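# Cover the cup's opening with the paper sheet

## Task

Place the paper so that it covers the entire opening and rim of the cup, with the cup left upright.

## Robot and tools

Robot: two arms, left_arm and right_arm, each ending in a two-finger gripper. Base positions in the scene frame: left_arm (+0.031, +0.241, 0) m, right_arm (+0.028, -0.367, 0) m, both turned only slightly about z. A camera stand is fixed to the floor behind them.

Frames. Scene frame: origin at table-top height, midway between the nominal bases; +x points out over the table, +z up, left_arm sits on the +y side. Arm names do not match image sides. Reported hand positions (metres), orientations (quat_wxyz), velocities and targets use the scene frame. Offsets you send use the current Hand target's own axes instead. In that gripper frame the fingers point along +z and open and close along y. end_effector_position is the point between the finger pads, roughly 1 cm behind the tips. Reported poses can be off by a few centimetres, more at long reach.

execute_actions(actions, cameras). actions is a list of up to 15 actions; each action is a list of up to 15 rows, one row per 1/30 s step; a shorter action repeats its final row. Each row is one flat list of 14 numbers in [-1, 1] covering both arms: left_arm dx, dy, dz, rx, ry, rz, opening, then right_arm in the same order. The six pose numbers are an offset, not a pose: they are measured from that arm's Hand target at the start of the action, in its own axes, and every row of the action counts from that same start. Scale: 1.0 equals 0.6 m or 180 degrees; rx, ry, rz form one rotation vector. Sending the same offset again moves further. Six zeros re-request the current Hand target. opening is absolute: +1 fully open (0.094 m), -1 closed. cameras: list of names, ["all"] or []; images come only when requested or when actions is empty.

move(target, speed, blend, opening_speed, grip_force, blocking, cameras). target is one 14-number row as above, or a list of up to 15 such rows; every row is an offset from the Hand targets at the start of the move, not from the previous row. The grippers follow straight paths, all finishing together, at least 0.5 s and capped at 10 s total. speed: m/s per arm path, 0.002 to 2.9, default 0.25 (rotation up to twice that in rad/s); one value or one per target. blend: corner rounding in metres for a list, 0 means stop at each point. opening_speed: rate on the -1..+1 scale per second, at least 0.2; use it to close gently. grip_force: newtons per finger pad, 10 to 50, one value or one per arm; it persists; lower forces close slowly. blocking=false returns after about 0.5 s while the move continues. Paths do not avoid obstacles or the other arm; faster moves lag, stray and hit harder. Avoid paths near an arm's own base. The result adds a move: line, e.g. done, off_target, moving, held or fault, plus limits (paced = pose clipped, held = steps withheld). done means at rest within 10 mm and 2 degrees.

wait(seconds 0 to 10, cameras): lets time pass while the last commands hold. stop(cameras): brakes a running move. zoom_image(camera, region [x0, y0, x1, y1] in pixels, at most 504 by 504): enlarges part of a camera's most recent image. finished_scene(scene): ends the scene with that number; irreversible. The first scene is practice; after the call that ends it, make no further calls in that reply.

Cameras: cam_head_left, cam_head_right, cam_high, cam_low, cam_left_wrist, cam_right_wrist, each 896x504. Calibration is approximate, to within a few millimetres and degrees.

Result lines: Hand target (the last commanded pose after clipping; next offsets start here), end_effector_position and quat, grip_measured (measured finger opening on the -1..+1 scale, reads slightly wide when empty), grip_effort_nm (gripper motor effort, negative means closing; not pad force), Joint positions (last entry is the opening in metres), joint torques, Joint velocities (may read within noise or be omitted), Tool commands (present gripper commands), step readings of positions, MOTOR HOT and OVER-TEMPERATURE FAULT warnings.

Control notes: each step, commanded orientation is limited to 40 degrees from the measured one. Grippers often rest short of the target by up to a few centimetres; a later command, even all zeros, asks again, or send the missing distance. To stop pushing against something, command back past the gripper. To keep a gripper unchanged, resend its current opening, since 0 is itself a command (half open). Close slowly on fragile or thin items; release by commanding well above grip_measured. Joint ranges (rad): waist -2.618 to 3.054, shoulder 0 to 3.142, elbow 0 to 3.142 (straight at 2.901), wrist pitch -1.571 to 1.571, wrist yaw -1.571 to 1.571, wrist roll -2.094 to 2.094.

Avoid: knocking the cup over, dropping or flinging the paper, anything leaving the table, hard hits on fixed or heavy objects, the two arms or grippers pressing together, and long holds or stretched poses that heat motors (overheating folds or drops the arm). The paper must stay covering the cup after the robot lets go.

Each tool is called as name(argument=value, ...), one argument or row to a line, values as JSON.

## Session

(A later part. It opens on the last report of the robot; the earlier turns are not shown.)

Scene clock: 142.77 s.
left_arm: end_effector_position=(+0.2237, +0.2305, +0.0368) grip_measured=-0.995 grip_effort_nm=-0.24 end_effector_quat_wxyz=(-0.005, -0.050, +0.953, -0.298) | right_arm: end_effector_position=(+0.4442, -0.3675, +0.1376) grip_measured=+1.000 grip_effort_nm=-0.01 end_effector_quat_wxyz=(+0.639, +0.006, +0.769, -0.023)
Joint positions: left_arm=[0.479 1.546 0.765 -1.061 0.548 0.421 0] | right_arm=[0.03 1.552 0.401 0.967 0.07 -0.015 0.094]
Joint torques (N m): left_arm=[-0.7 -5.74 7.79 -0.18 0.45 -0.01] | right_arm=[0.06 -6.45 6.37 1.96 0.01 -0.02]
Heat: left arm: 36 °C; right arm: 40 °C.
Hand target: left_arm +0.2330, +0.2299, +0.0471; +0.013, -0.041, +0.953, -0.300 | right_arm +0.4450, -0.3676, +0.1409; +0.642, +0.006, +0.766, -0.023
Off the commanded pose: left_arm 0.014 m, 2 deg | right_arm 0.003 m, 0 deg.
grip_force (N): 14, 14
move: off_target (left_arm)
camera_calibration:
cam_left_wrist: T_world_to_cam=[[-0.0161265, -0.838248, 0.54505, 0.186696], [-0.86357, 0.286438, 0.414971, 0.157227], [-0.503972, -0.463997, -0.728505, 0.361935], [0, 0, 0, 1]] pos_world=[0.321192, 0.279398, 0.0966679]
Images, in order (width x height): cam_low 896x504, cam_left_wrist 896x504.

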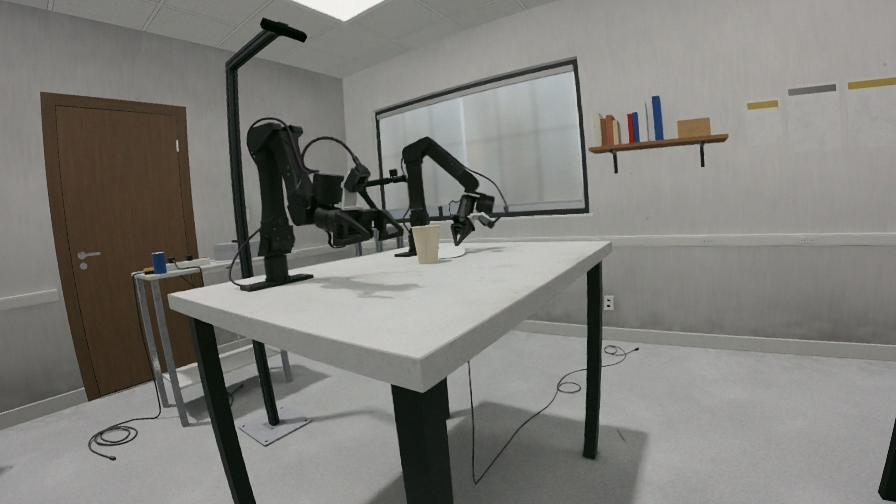

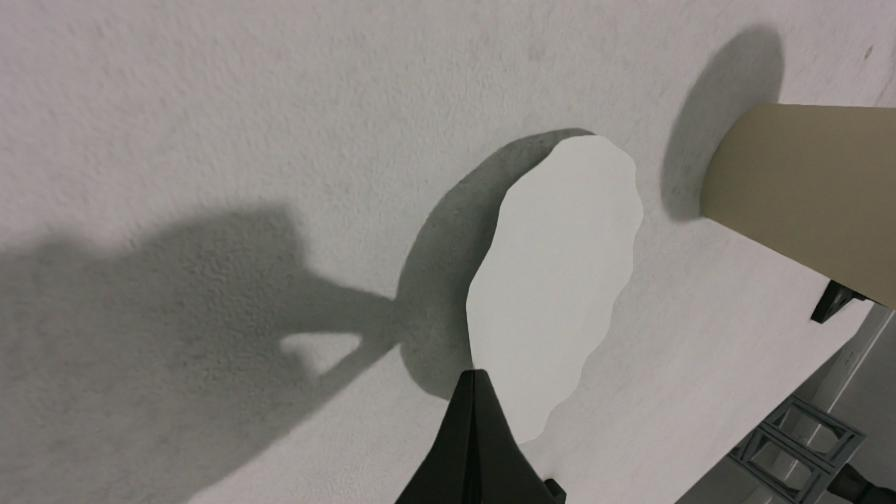

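move(
  target=[
    [0.0075, -0.1797, -0.2728, 0.0832, -0.0188, -0.0206, -1, 0, 0, 0, 0, 0, 0, 1],
    [0.032, -0.347, -0.1333, 0.2485, -0.0721, -0.0459, -1, 0, 0, 0, 0, 0, 0, 1],
  ],
  speed=[0.1, 0.1],
  blend=[0.03, 0],
  grip_force=30,
  cameras=["cam_left_wrist", "cam_low", "cam_high", "cam_head_right"],
)

zoom_image(
  camera="cam_high",
  region=[430, 120, 590, 260],
)

zoom_image(
  camera="cam_low",
  region=[370, 160, 500, 275],
)

zoom_image(
  camera="cam_head_right",
  region=[320, 200, 460, 310],
)

Scene clock: 167.33 s.
left_arm: end_effector_position=(+0.2269, +0.1061, +0.2338) grip_measured=-0.995 grip_effort_nm=-0.24 end_effector_quat_wxyz=(+0.105, -0.144, +0.755, -0.631) | right_arm: end_effector_position=(+0.4442, -0.3675, +0.1376) grip_measured=+1.000 grip_effort_nm=0.00 end_effector_quat_wxyz=(+0.639, +0.006, +0.769, -0.023)
Joint positions: left_arm=[0.254 0.853 0.64 -0.751 1.348 -0.642 0] | right_arm=[0.03 1.552 0.401 0.967 0.07 -0.015 0.094]
Joint torques (N m): left_arm=[-0.69 -1.4 5.39 1.49 0.44 0.04] | right_arm=[0.05 -6.43 6.38 1.96 0 -0.02]
Heat: left arm: 37 °C; right arm: 41 °C.
Hand target: left_arm +0.2246, +0.1040, +0.2320; +0.112, -0.133, +0.754, -0.633 | right_arm +0.4450, -0.3676, +0.1409; +0.642, +0.006, +0.766, -0.023
Off the commanded pose: left_arm 0.004 m, 2 deg | right_arm 0.003 m, 0 deg.
grip_force (N): 30, 30
move: done
camera_calibration:
cam_left_wrist: T_world_to_cam=[[-0.0131523, -0.227102, 0.973782, -0.190638], [-0.979616, 0.198155, 0.0329817, 0.238762], [-0.20045, -0.953499, -0.225078, 0.314684], [0, 0, 0, 1]] pos_world=[0.294466, 0.209445, 0.248593]
Images, in order (width x height): cam_head_right 896x504, cam_high 896x504, cam_low 896x504, cam_left_wrist 896x504.

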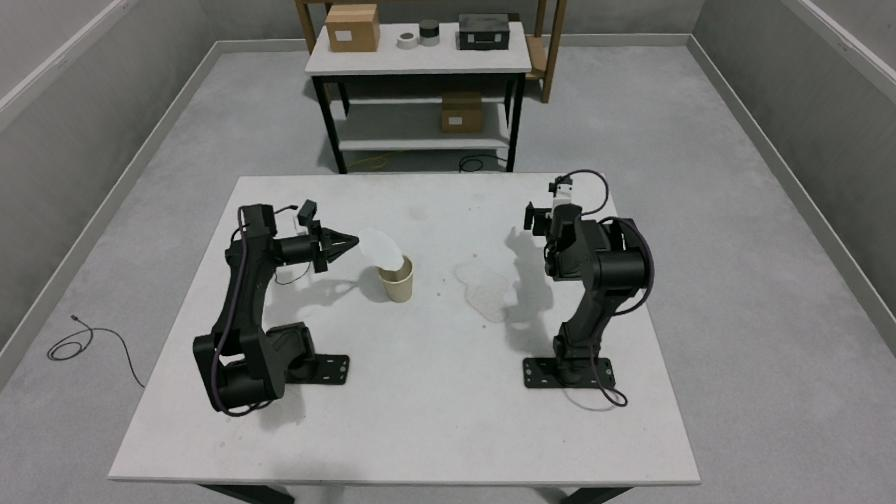

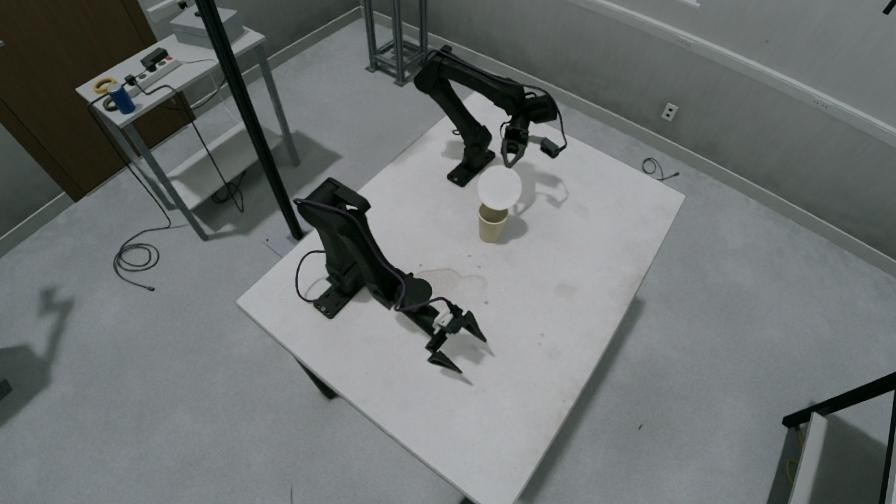

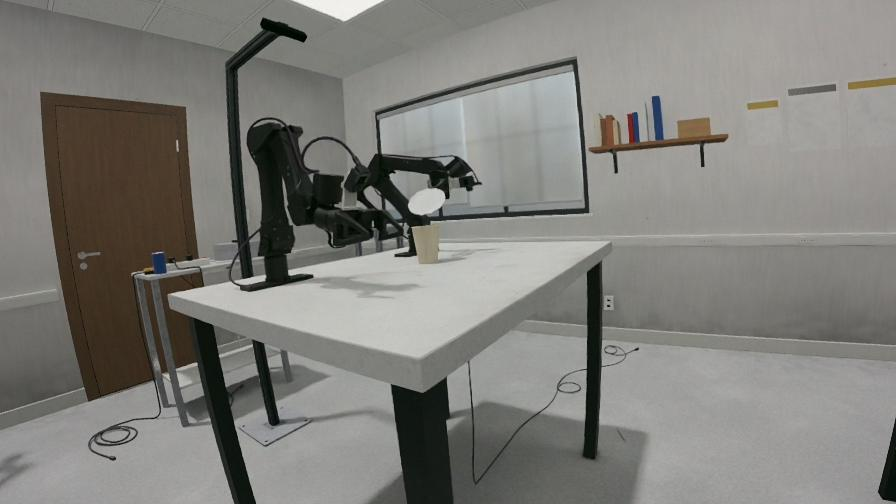

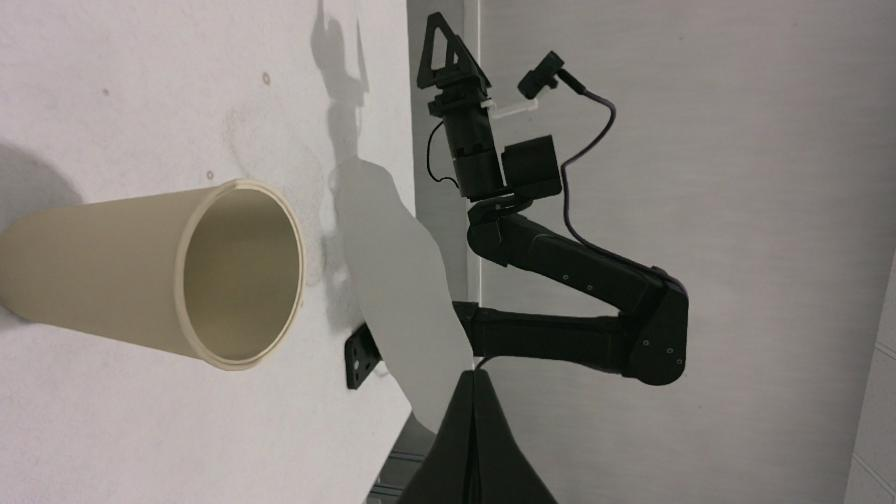

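Scaled by 3.150 from the camera's 896x504 image, which has a finer 1280x720 frame.

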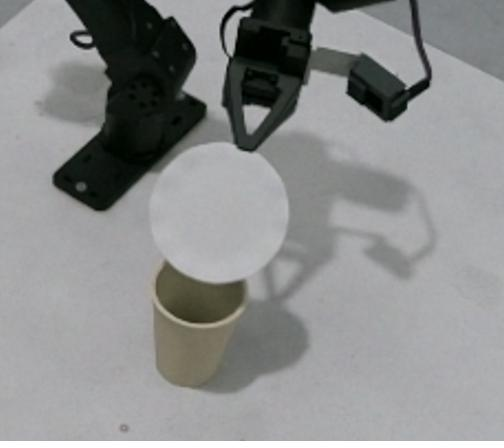

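Scaled by 3.877 from the camera's 896x504 image, which has a finer 1280x720 frame.

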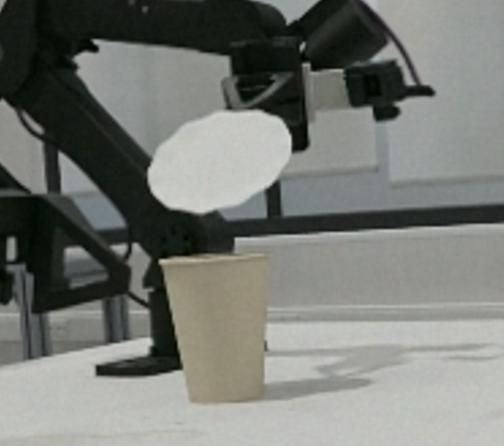

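Scaled by 3.600 from the camera's 896x504 image, which has a finer 1280x720 frame.

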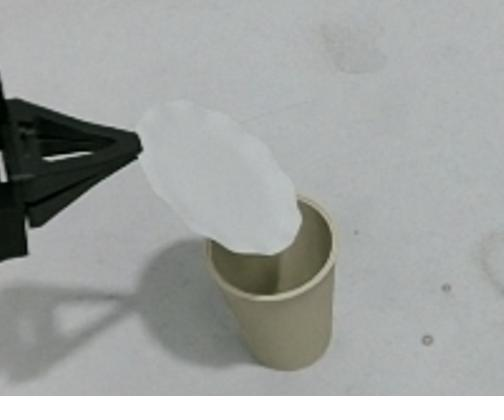

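move(
  target=[0.0115, 0.0403, 0.048, 0.0333, 0, 0, -1, 0, 0, 0, 0, 0, 0, 1],
  speed=0.05,
  cameras=["cam_left_wrist", "cam_low", "cam_high", "cam_head_right"],
)

zoom_image(
  camera="cam_high",
  region=[430, 120, 590, 260],
)

zoom_image(
  camera="cam_low",
  region=[370, 160, 500, 275],
)

zoom_image(
  camera="cam_head_right",
  region=[320, 200, 460, 310],
)

Scene clock: 208.20 s.
left_arm: end_effector_position=(+0.2286, +0.0803, +0.2053) grip_measured=-0.995 grip_effort_nm=-0.24 end_effector_quat_wxyz=(+0.110, -0.136, +0.721, -0.670) | right_arm: end_effector_position=(+0.4442, -0.3675, +0.1376) grip_measured=+1.000 grip_effort_nm=-0.01 end_effector_quat_wxyz=(+0.639, +0.006, +0.769, -0.023)
Joint positions: left_arm=[0.085 0.727 0.26 0.208 1.265 -1.347 0] | right_arm=[0.03 1.552 0.401 0.967 0.07 -0.015 0.094]
Joint torques (N m): left_arm=[-0.72 -0.75 5.7 1.97 0.08 0.03] | right_arm=[0.06 -6.43 6.38 1.96 0 -0.02]
Heat: left arm: 37 °C; right arm: 42 °C.
Hand target: left_arm +0.2264, +0.0790, +0.2032; +0.118, -0.127, +0.720, -0.672 | right_arm +0.4450, -0.3676, +0.1409; +0.642, +0.006, +0.766, -0.023
Off the commanded pose: left_arm 0.003 m, 1 deg | right_arm 0.003 m, 0 deg.
grip_force (N): 30, 30
move: done
camera_calibration:
cam_left_wrist: T_world_to_cam=[[-0.0493934, -0.129397, 0.990362, -0.171692], [-0.979304, 0.201133, -0.0225627, 0.25759], [-0.196275, -0.97098, -0.136653, 0.266288], [0, 0, 0, 1]] pos_world=[0.296044, 0.184534, 0.212238]
Images, in order (width x height): cam_head_right 896x504, cam_high 896x504, cam_low 896x504, cam_left_wrist 896x504.

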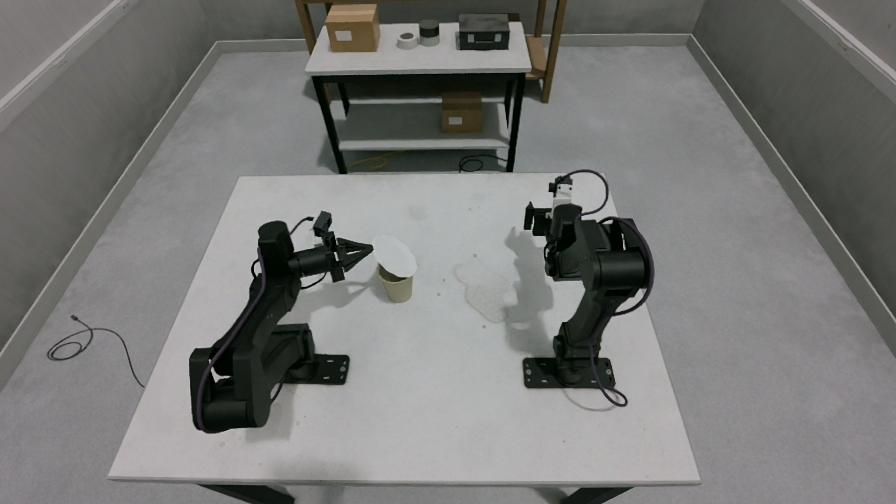

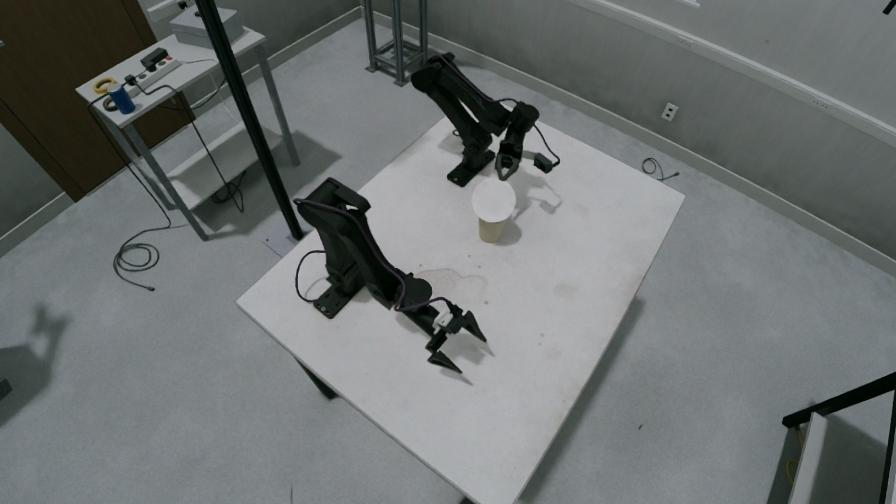

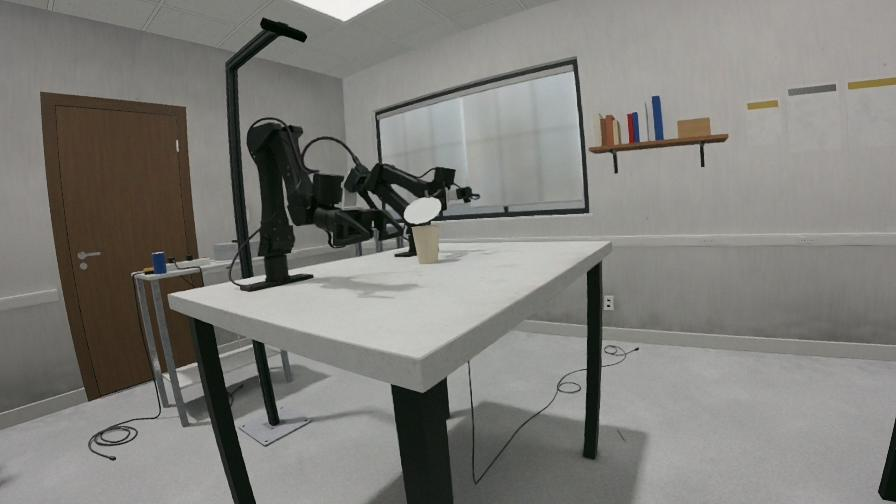

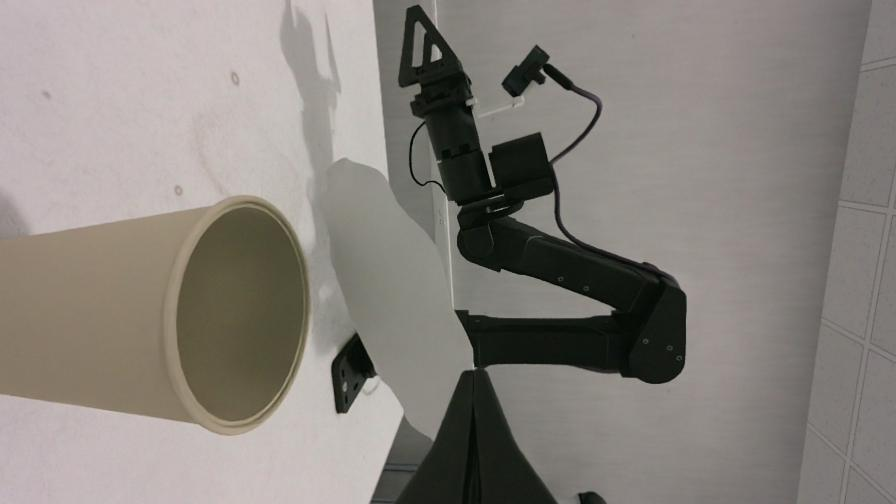

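Scaled by 3.150 from the camera's 896x504 image, which has a finer 1280x720 frame.

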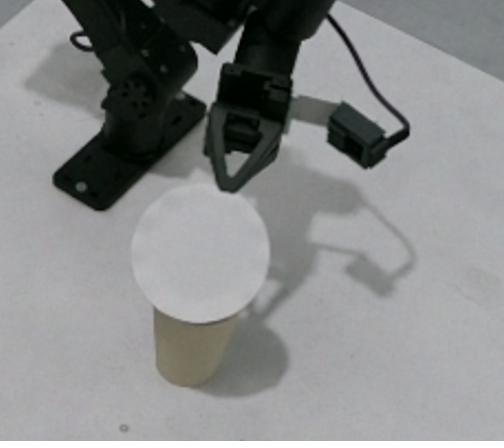

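Scaled by 3.877 from the camera's 896x504 image, which has a finer 1280x720 frame.

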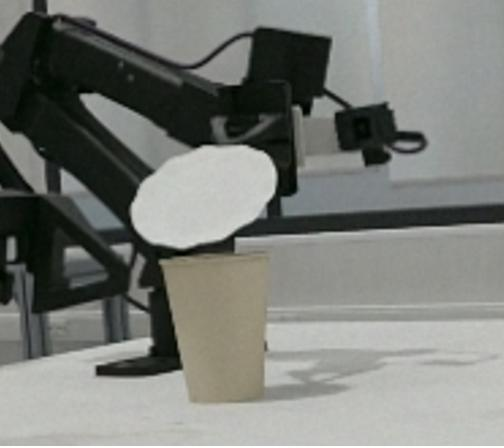

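Scaled by 3.600 from the camera's 896x504 image, which has a finer 1280x720 frame.

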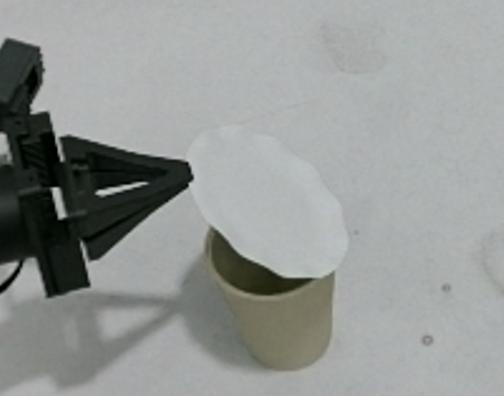

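move(
  target=[-0.0122, 0.021, 0.0165, 0, 0, 0, -1, 0, 0, 0, 0, 0, 0, 1],
  speed=0.03,
  cameras=["cam_left_wrist", "cam_low", "cam_high", "cam_head_right"],
)

zoom_image(
  camera="cam_high",
  region=[430, 140, 570, 260],
)

zoom_image(
  camera="cam_low",
  region=[380, 180, 480, 275],
)

zoom_image(
  camera="cam_head_right",
  region=[330, 210, 450, 310],
)

Scene clock: 259.23 s.
left_arm: end_effector_position=(+0.2383, +0.0743, +0.1935) grip_measured=-0.995 grip_effort_nm=-0.24 end_effector_quat_wxyz=(+0.114, -0.133, +0.721, -0.671) | right_arm: end_effector_position=(+0.4442, -0.3675, +0.1376) grip_measured=+1.000 grip_effort_nm=-0.01 end_effector_quat_wxyz=(+0.639, +0.006, +0.769, -0.023)
Joint positions: left_arm=[0.04 0.831 0.219 0.394 1.222 -1.379 0] | right_arm=[0.03 1.552 0.401 0.967 0.07 -0.015 0.094]
Joint torques (N m): left_arm=[-0.72 -0.4 5.5 2.01 0.06 0] | right_arm=[0.05 -6.43 6.37 1.96 0 -0.02]
Heat: left arm: 36 °C; right arm: 43 °C.
Hand target: left_arm +0.2364, +0.0730, +0.1900; +0.119, -0.126, +0.720, -0.672 | right_arm +0.4450, -0.3676, +0.1409; +0.642, +0.006, +0.766, -0.023
Off the commanded pose: left_arm 0.004 m, 1 deg | right_arm 0.003 m, 0 deg.
grip_force (N): 30, 30
move: done
camera_calibration:
cam_left_wrist: T_world_to_cam=[[-0.0594079, -0.129812, 0.989757, -0.15775], [-0.978971, 0.20142, -0.0323432, 0.269803], [-0.195158, -0.970865, -0.139048, 0.260857], [0, 0, 0, 1]] pos_world=[0.305666, 0.178435, 0.201132]
Images, in order (width x height): cam_head_right 896x504, cam_high 896x504, cam_low 896x504, cam_left_wrist 896x504.

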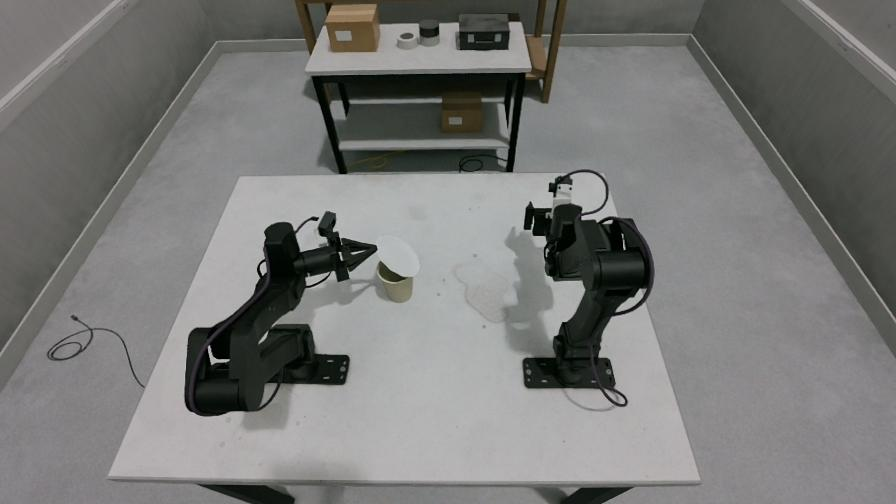

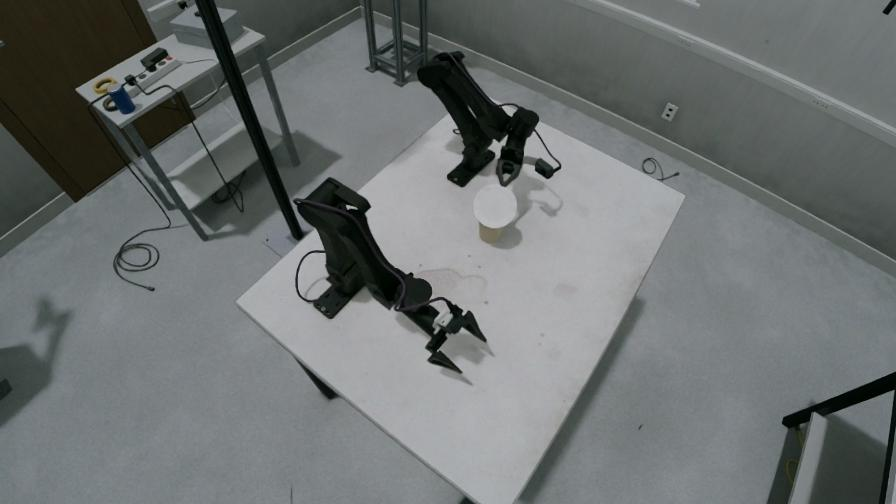

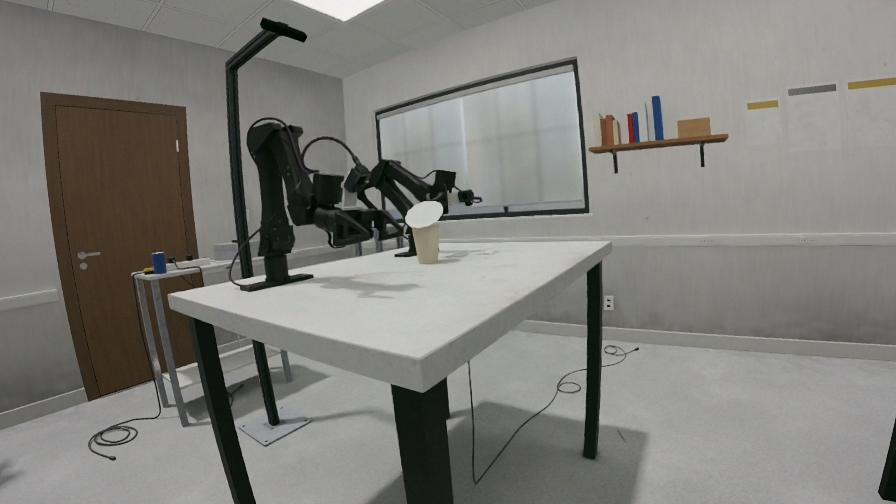

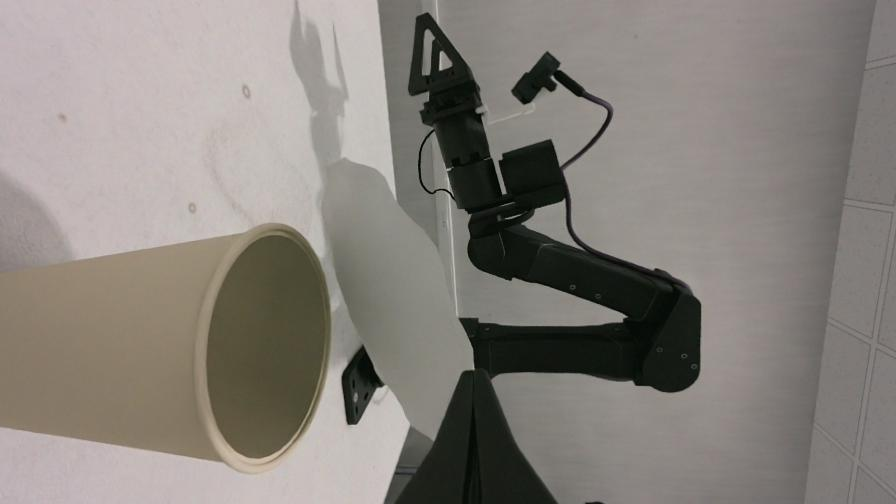

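Scaled by 3.600 from the camera's 896x504 image, which has a finer 1280x720 frame.

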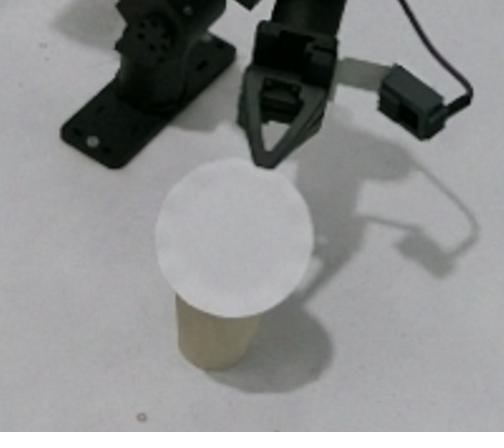

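Scaled by 5.040 from the camera's 896x504 image, which has a finer 1280x720 frame.

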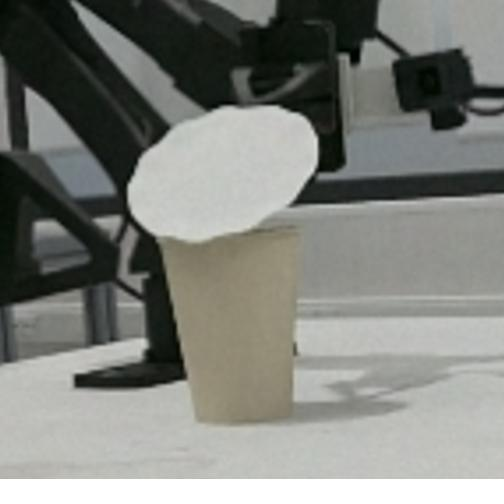

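Scaled by 4.200 from the camera's 896x504 image, which has a finer 1280x720 frame.

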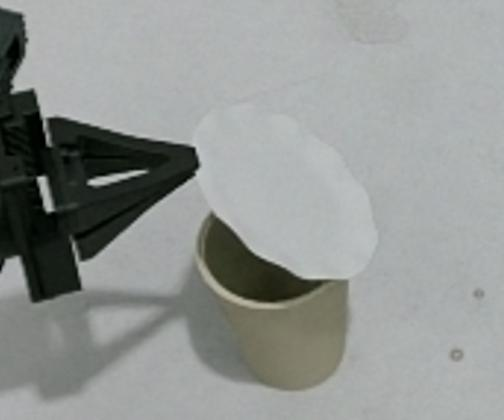

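move(
  target=[
    [-0.0005, 0.0245, -0.0036, 0, 0, 0, -1, 0, 0, 0, 0, 0, 0, 1],
    [-0.0045, 0.058, -0.0295, 0, 0, 0, -1, 0, 0, 0, 0, 0, 0, 1],
  ],
  speed=0.03,
  blend=[0.005, 0],
  cameras=["cam_left_wrist", "cam_low", "cam_high", "cam_head_right"],
)

zoom_image(
  camera="cam_high",
  region=[430, 140, 570, 260],
)

zoom_image(
  camera="cam_low",
  region=[380, 180, 480, 275],
)

zoom_image(
  camera="cam_head_right",
  region=[330, 210, 450, 310],
)

Scene clock: 270.23 s.
left_arm: end_effector_position=(+0.2354, +0.0923, +0.1590) grip_measured=-0.995 grip_effort_nm=-0.24 end_effector_quat_wxyz=(+0.115, -0.135, +0.721, -0.670) | right_arm: end_effector_position=(+0.4442, -0.3675, +0.1376) grip_measured=+1.000 grip_effort_nm=0.00 end_effector_quat_wxyz=(+0.639, +0.006, +0.769, -0.023)
Joint positions: left_arm=[0.164 0.945 0.13 0.483 1.337 -1.263 0] | right_arm=[0.03 1.552 0.401 0.967 0.07 -0.015 0.094]
Joint torques (N m): left_arm=[0.59 -0.57 5.11 1.8 0.28 0.14] | right_arm=[0.05 -6.43 6.38 1.96 0 -0.02]
Heat: left arm: 36 °C; right arm: 43 °C.
Hand target: left_arm +0.2321, +0.0929, +0.1565; +0.119, -0.127, +0.720, -0.672 | right_arm +0.4450, -0.3676, +0.1409; +0.642, +0.006, +0.766, -0.023
Off the commanded pose: left_arm 0.004 m, 1 deg | right_arm 0.003 m, 0 deg.
grip_force (N): 30, 30
move: done
camera_calibration:
cam_left_wrist: T_world_to_cam=[[-0.056729, -0.130773, 0.989788, -0.122039], [-0.979961, 0.196895, -0.0301517, 0.26257], [-0.190941, -0.971664, -0.139322, 0.272205], [0, 0, 0, 1]] pos_world=[0.30236, 0.196834, 0.166634]
Images, in order (width x height): cam_head_right 896x504, cam_high 896x504, cam_low 896x504, cam_left_wrist 896x504.

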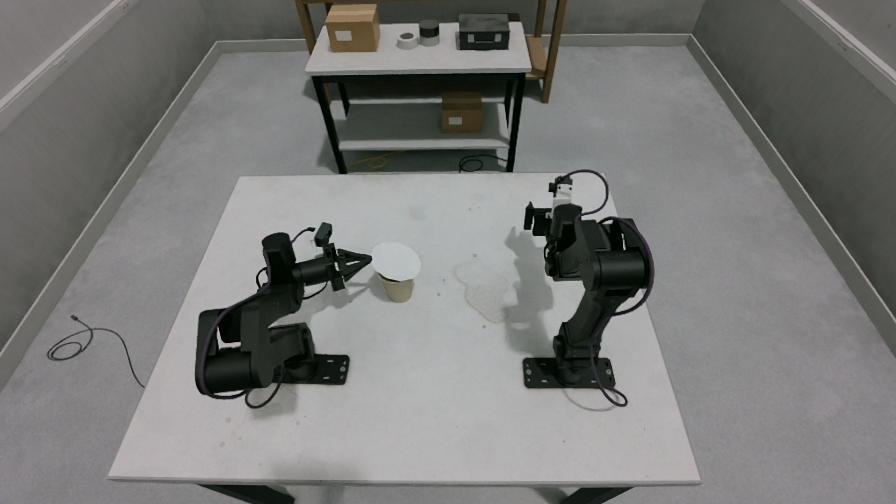

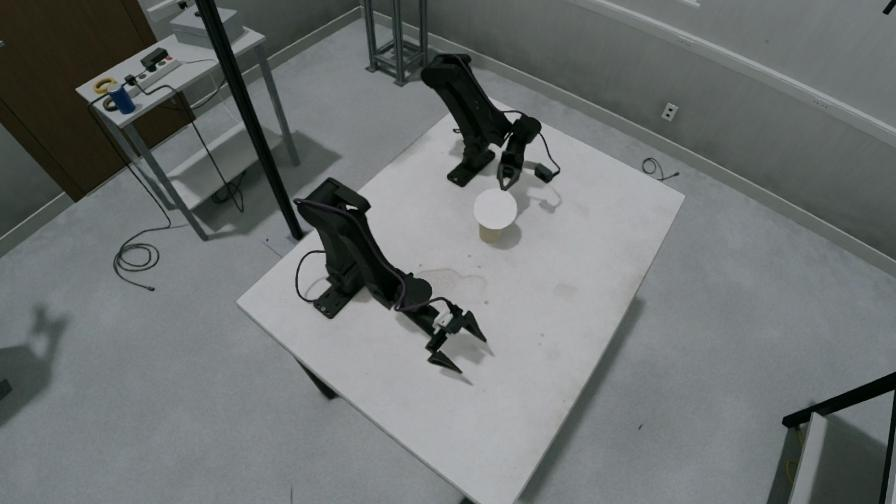

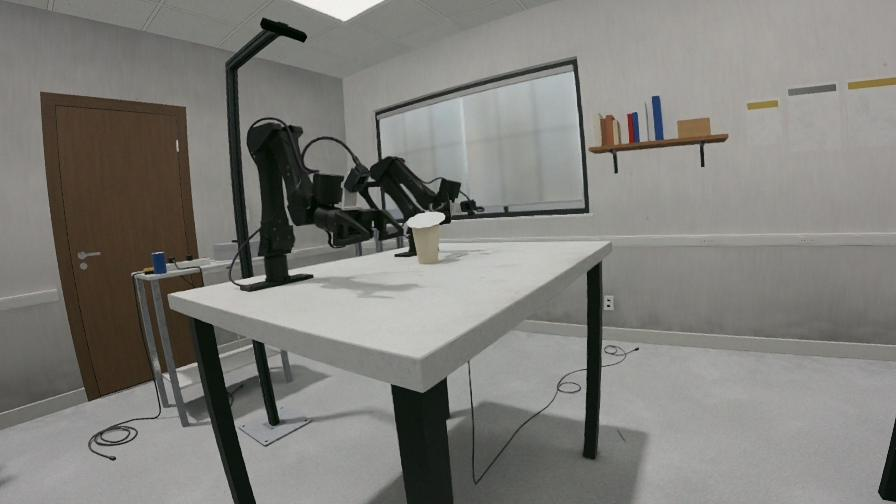

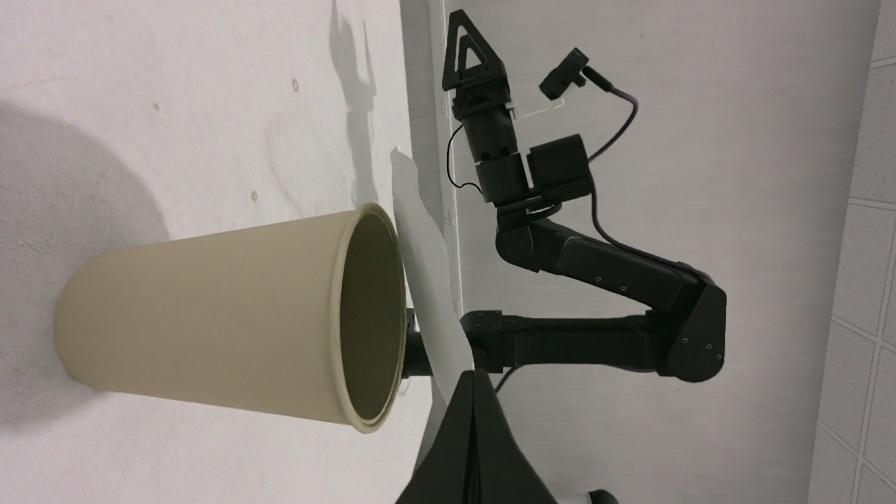

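Scaled by 3.600 from the camera's 896x504 image, which has a finer 1280x720 frame.

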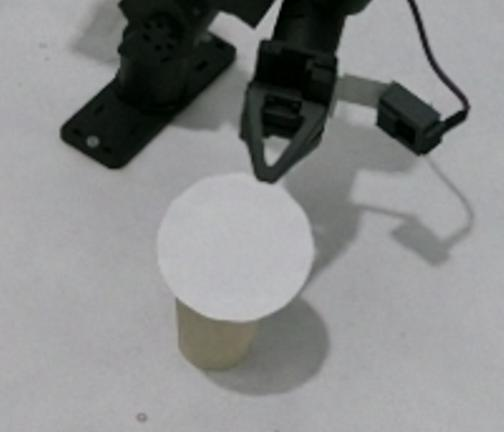

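Scaled by 5.040 from the camera's 896x504 image, which has a finer 1280x720 frame.

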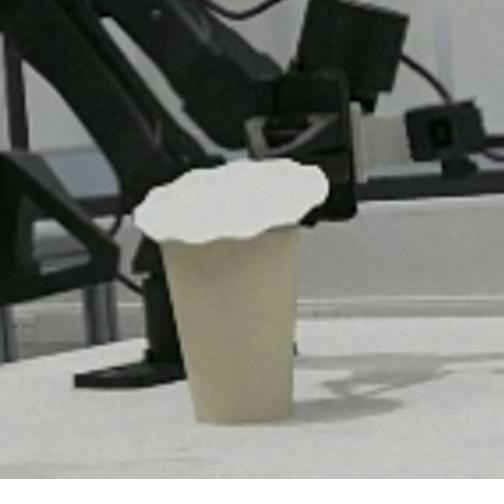

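Scaled by 4.200 from the camera's 896x504 image, which has a finer 1280x720 frame.

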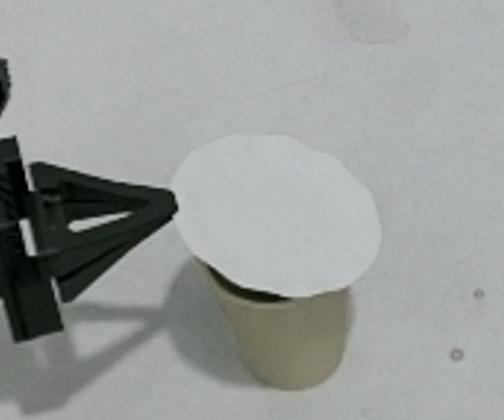

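move(
  target=[
    [0.0002, 0.0357, -0.0085, 0, 0, 0, -1, 0, 0, 0, 0, 0, 0, 1],
    [0.0027, 0.0677, -0.0118, 0, 0, 0, -1, 0, 0, 0, 0, 0, 0, 1],
  ],
  speed=0.03,
  blend=[0.005, 0],
  cameras=["cam_left_wrist", "cam_low", "cam_high", "cam_head_right"],
)

zoom_image(
  camera="cam_high",
  region=[430, 140, 570, 260],
)

zoom_image(
  camera="cam_low",
  region=[380, 180, 480, 275],
)

zoom_image(
  camera="cam_head_right",
  region=[330, 210, 450, 310],
)

zoom_image(
  camera="cam_left_wrist",
  region=[340, 120, 560, 480],
)

Scene clock: 286.77 s.
left_arm: end_effector_position=(+0.2311, +0.1016, +0.1171) grip_measured=-0.995 grip_effort_nm=-0.24 end_effector_quat_wxyz=(+0.115, -0.133, +0.724, -0.667) | right_arm: end_effector_position=(+0.4442, -0.3675, +0.1376) grip_measured=+1.000 grip_effort_nm=-0.01 end_effector_quat_wxyz=(+0.639, +0.006, +0.769, -0.023)
Joint positions: left_arm=[0.233 1.198 0.053 0.64 1.398 -1.083 0] | right_arm=[0.03 1.552 0.401 0.967 0.07 -0.015 0.094]
Joint torques (N m): left_arm=[0.58 -1.09 3.69 1.82 0.39 0.03] | right_arm=[0.06 -6.45 6.39 1.95 0 -0.02]
Heat: left arm: 37 °C; right arm: 43 °C.
Hand target: left_arm +0.2272, +0.1016, +0.1164; +0.119, -0.127, +0.720, -0.672 | right_arm +0.4450, -0.3676, +0.1409; +0.642, +0.006, +0.766, -0.023
Off the commanded pose: left_arm 0.004 m, 1 deg | right_arm 0.003 m, 0 deg.
grip_force (N): 30, 30
move: done
camera_calibration:
cam_left_wrist: T_world_to_cam=[[-0.0587262, -0.139503, 0.988479, -0.078053], [-0.979566, 0.198854, -0.0301325, 0.255024], [-0.19236, -0.970049, -0.148331, 0.275713], [0, 0, 0, 1]] pos_world=[0.298265, 0.205854, 0.125735]
Images, in order (width x height): cam_head_right 896x504, cam_high 896x504, cam_low 896x504, cam_left_wrist 896x504.

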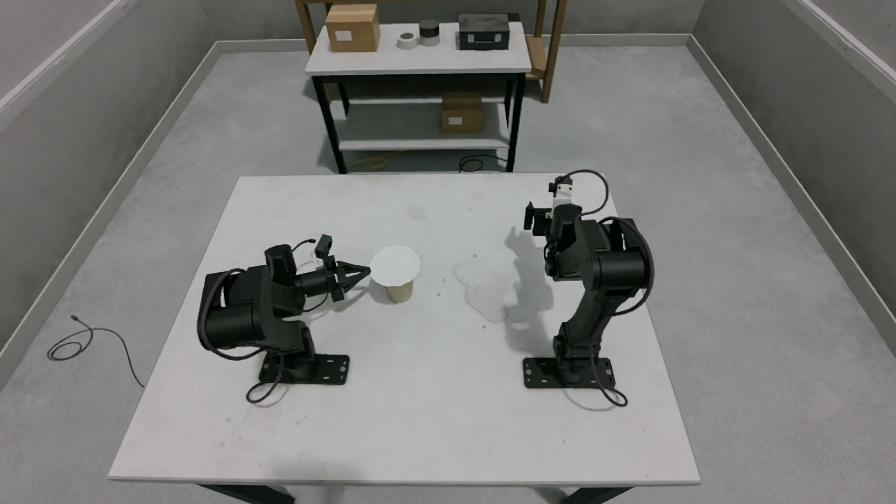

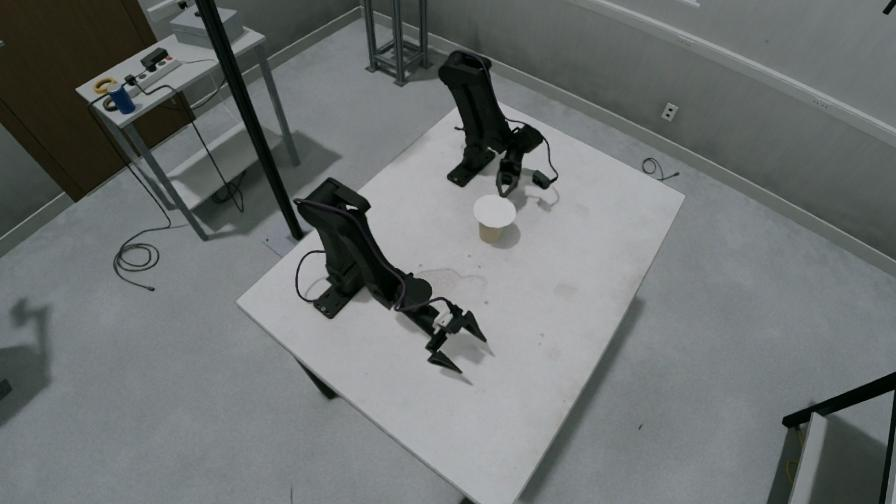

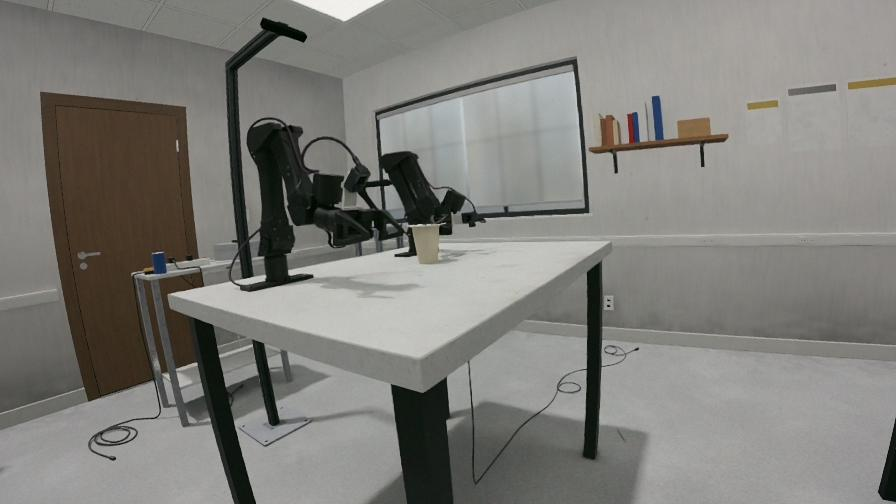

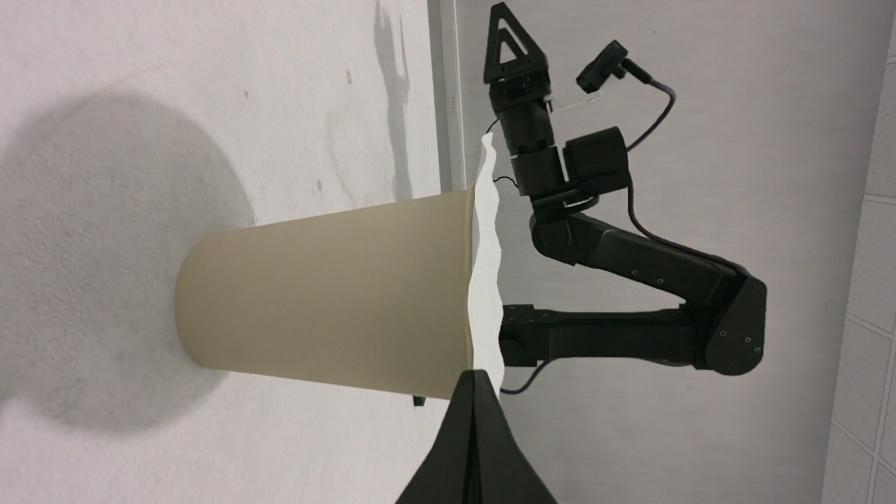

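Scaled by 3.600 from the camera's 896x504 image, which has a finer 1280x720 frame.

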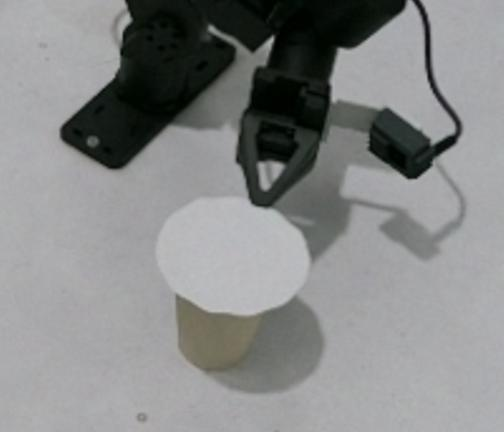

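Scaled by 5.040 from the camera's 896x504 image, which has a finer 1280x720 frame.

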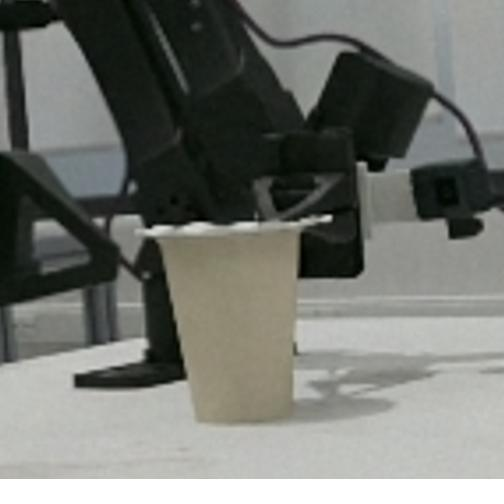

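Scaled by 4.200 from the camera's 896x504 image, which has a finer 1280x720 frame.

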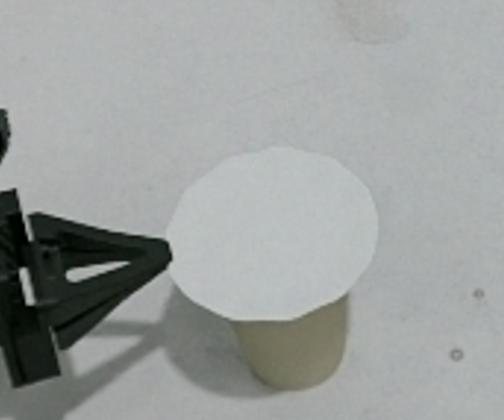

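Scaled by 1.400 from the camera's 896x504 image, which has a finer 1280x720 frame.

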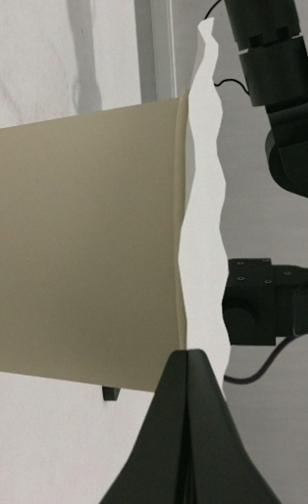

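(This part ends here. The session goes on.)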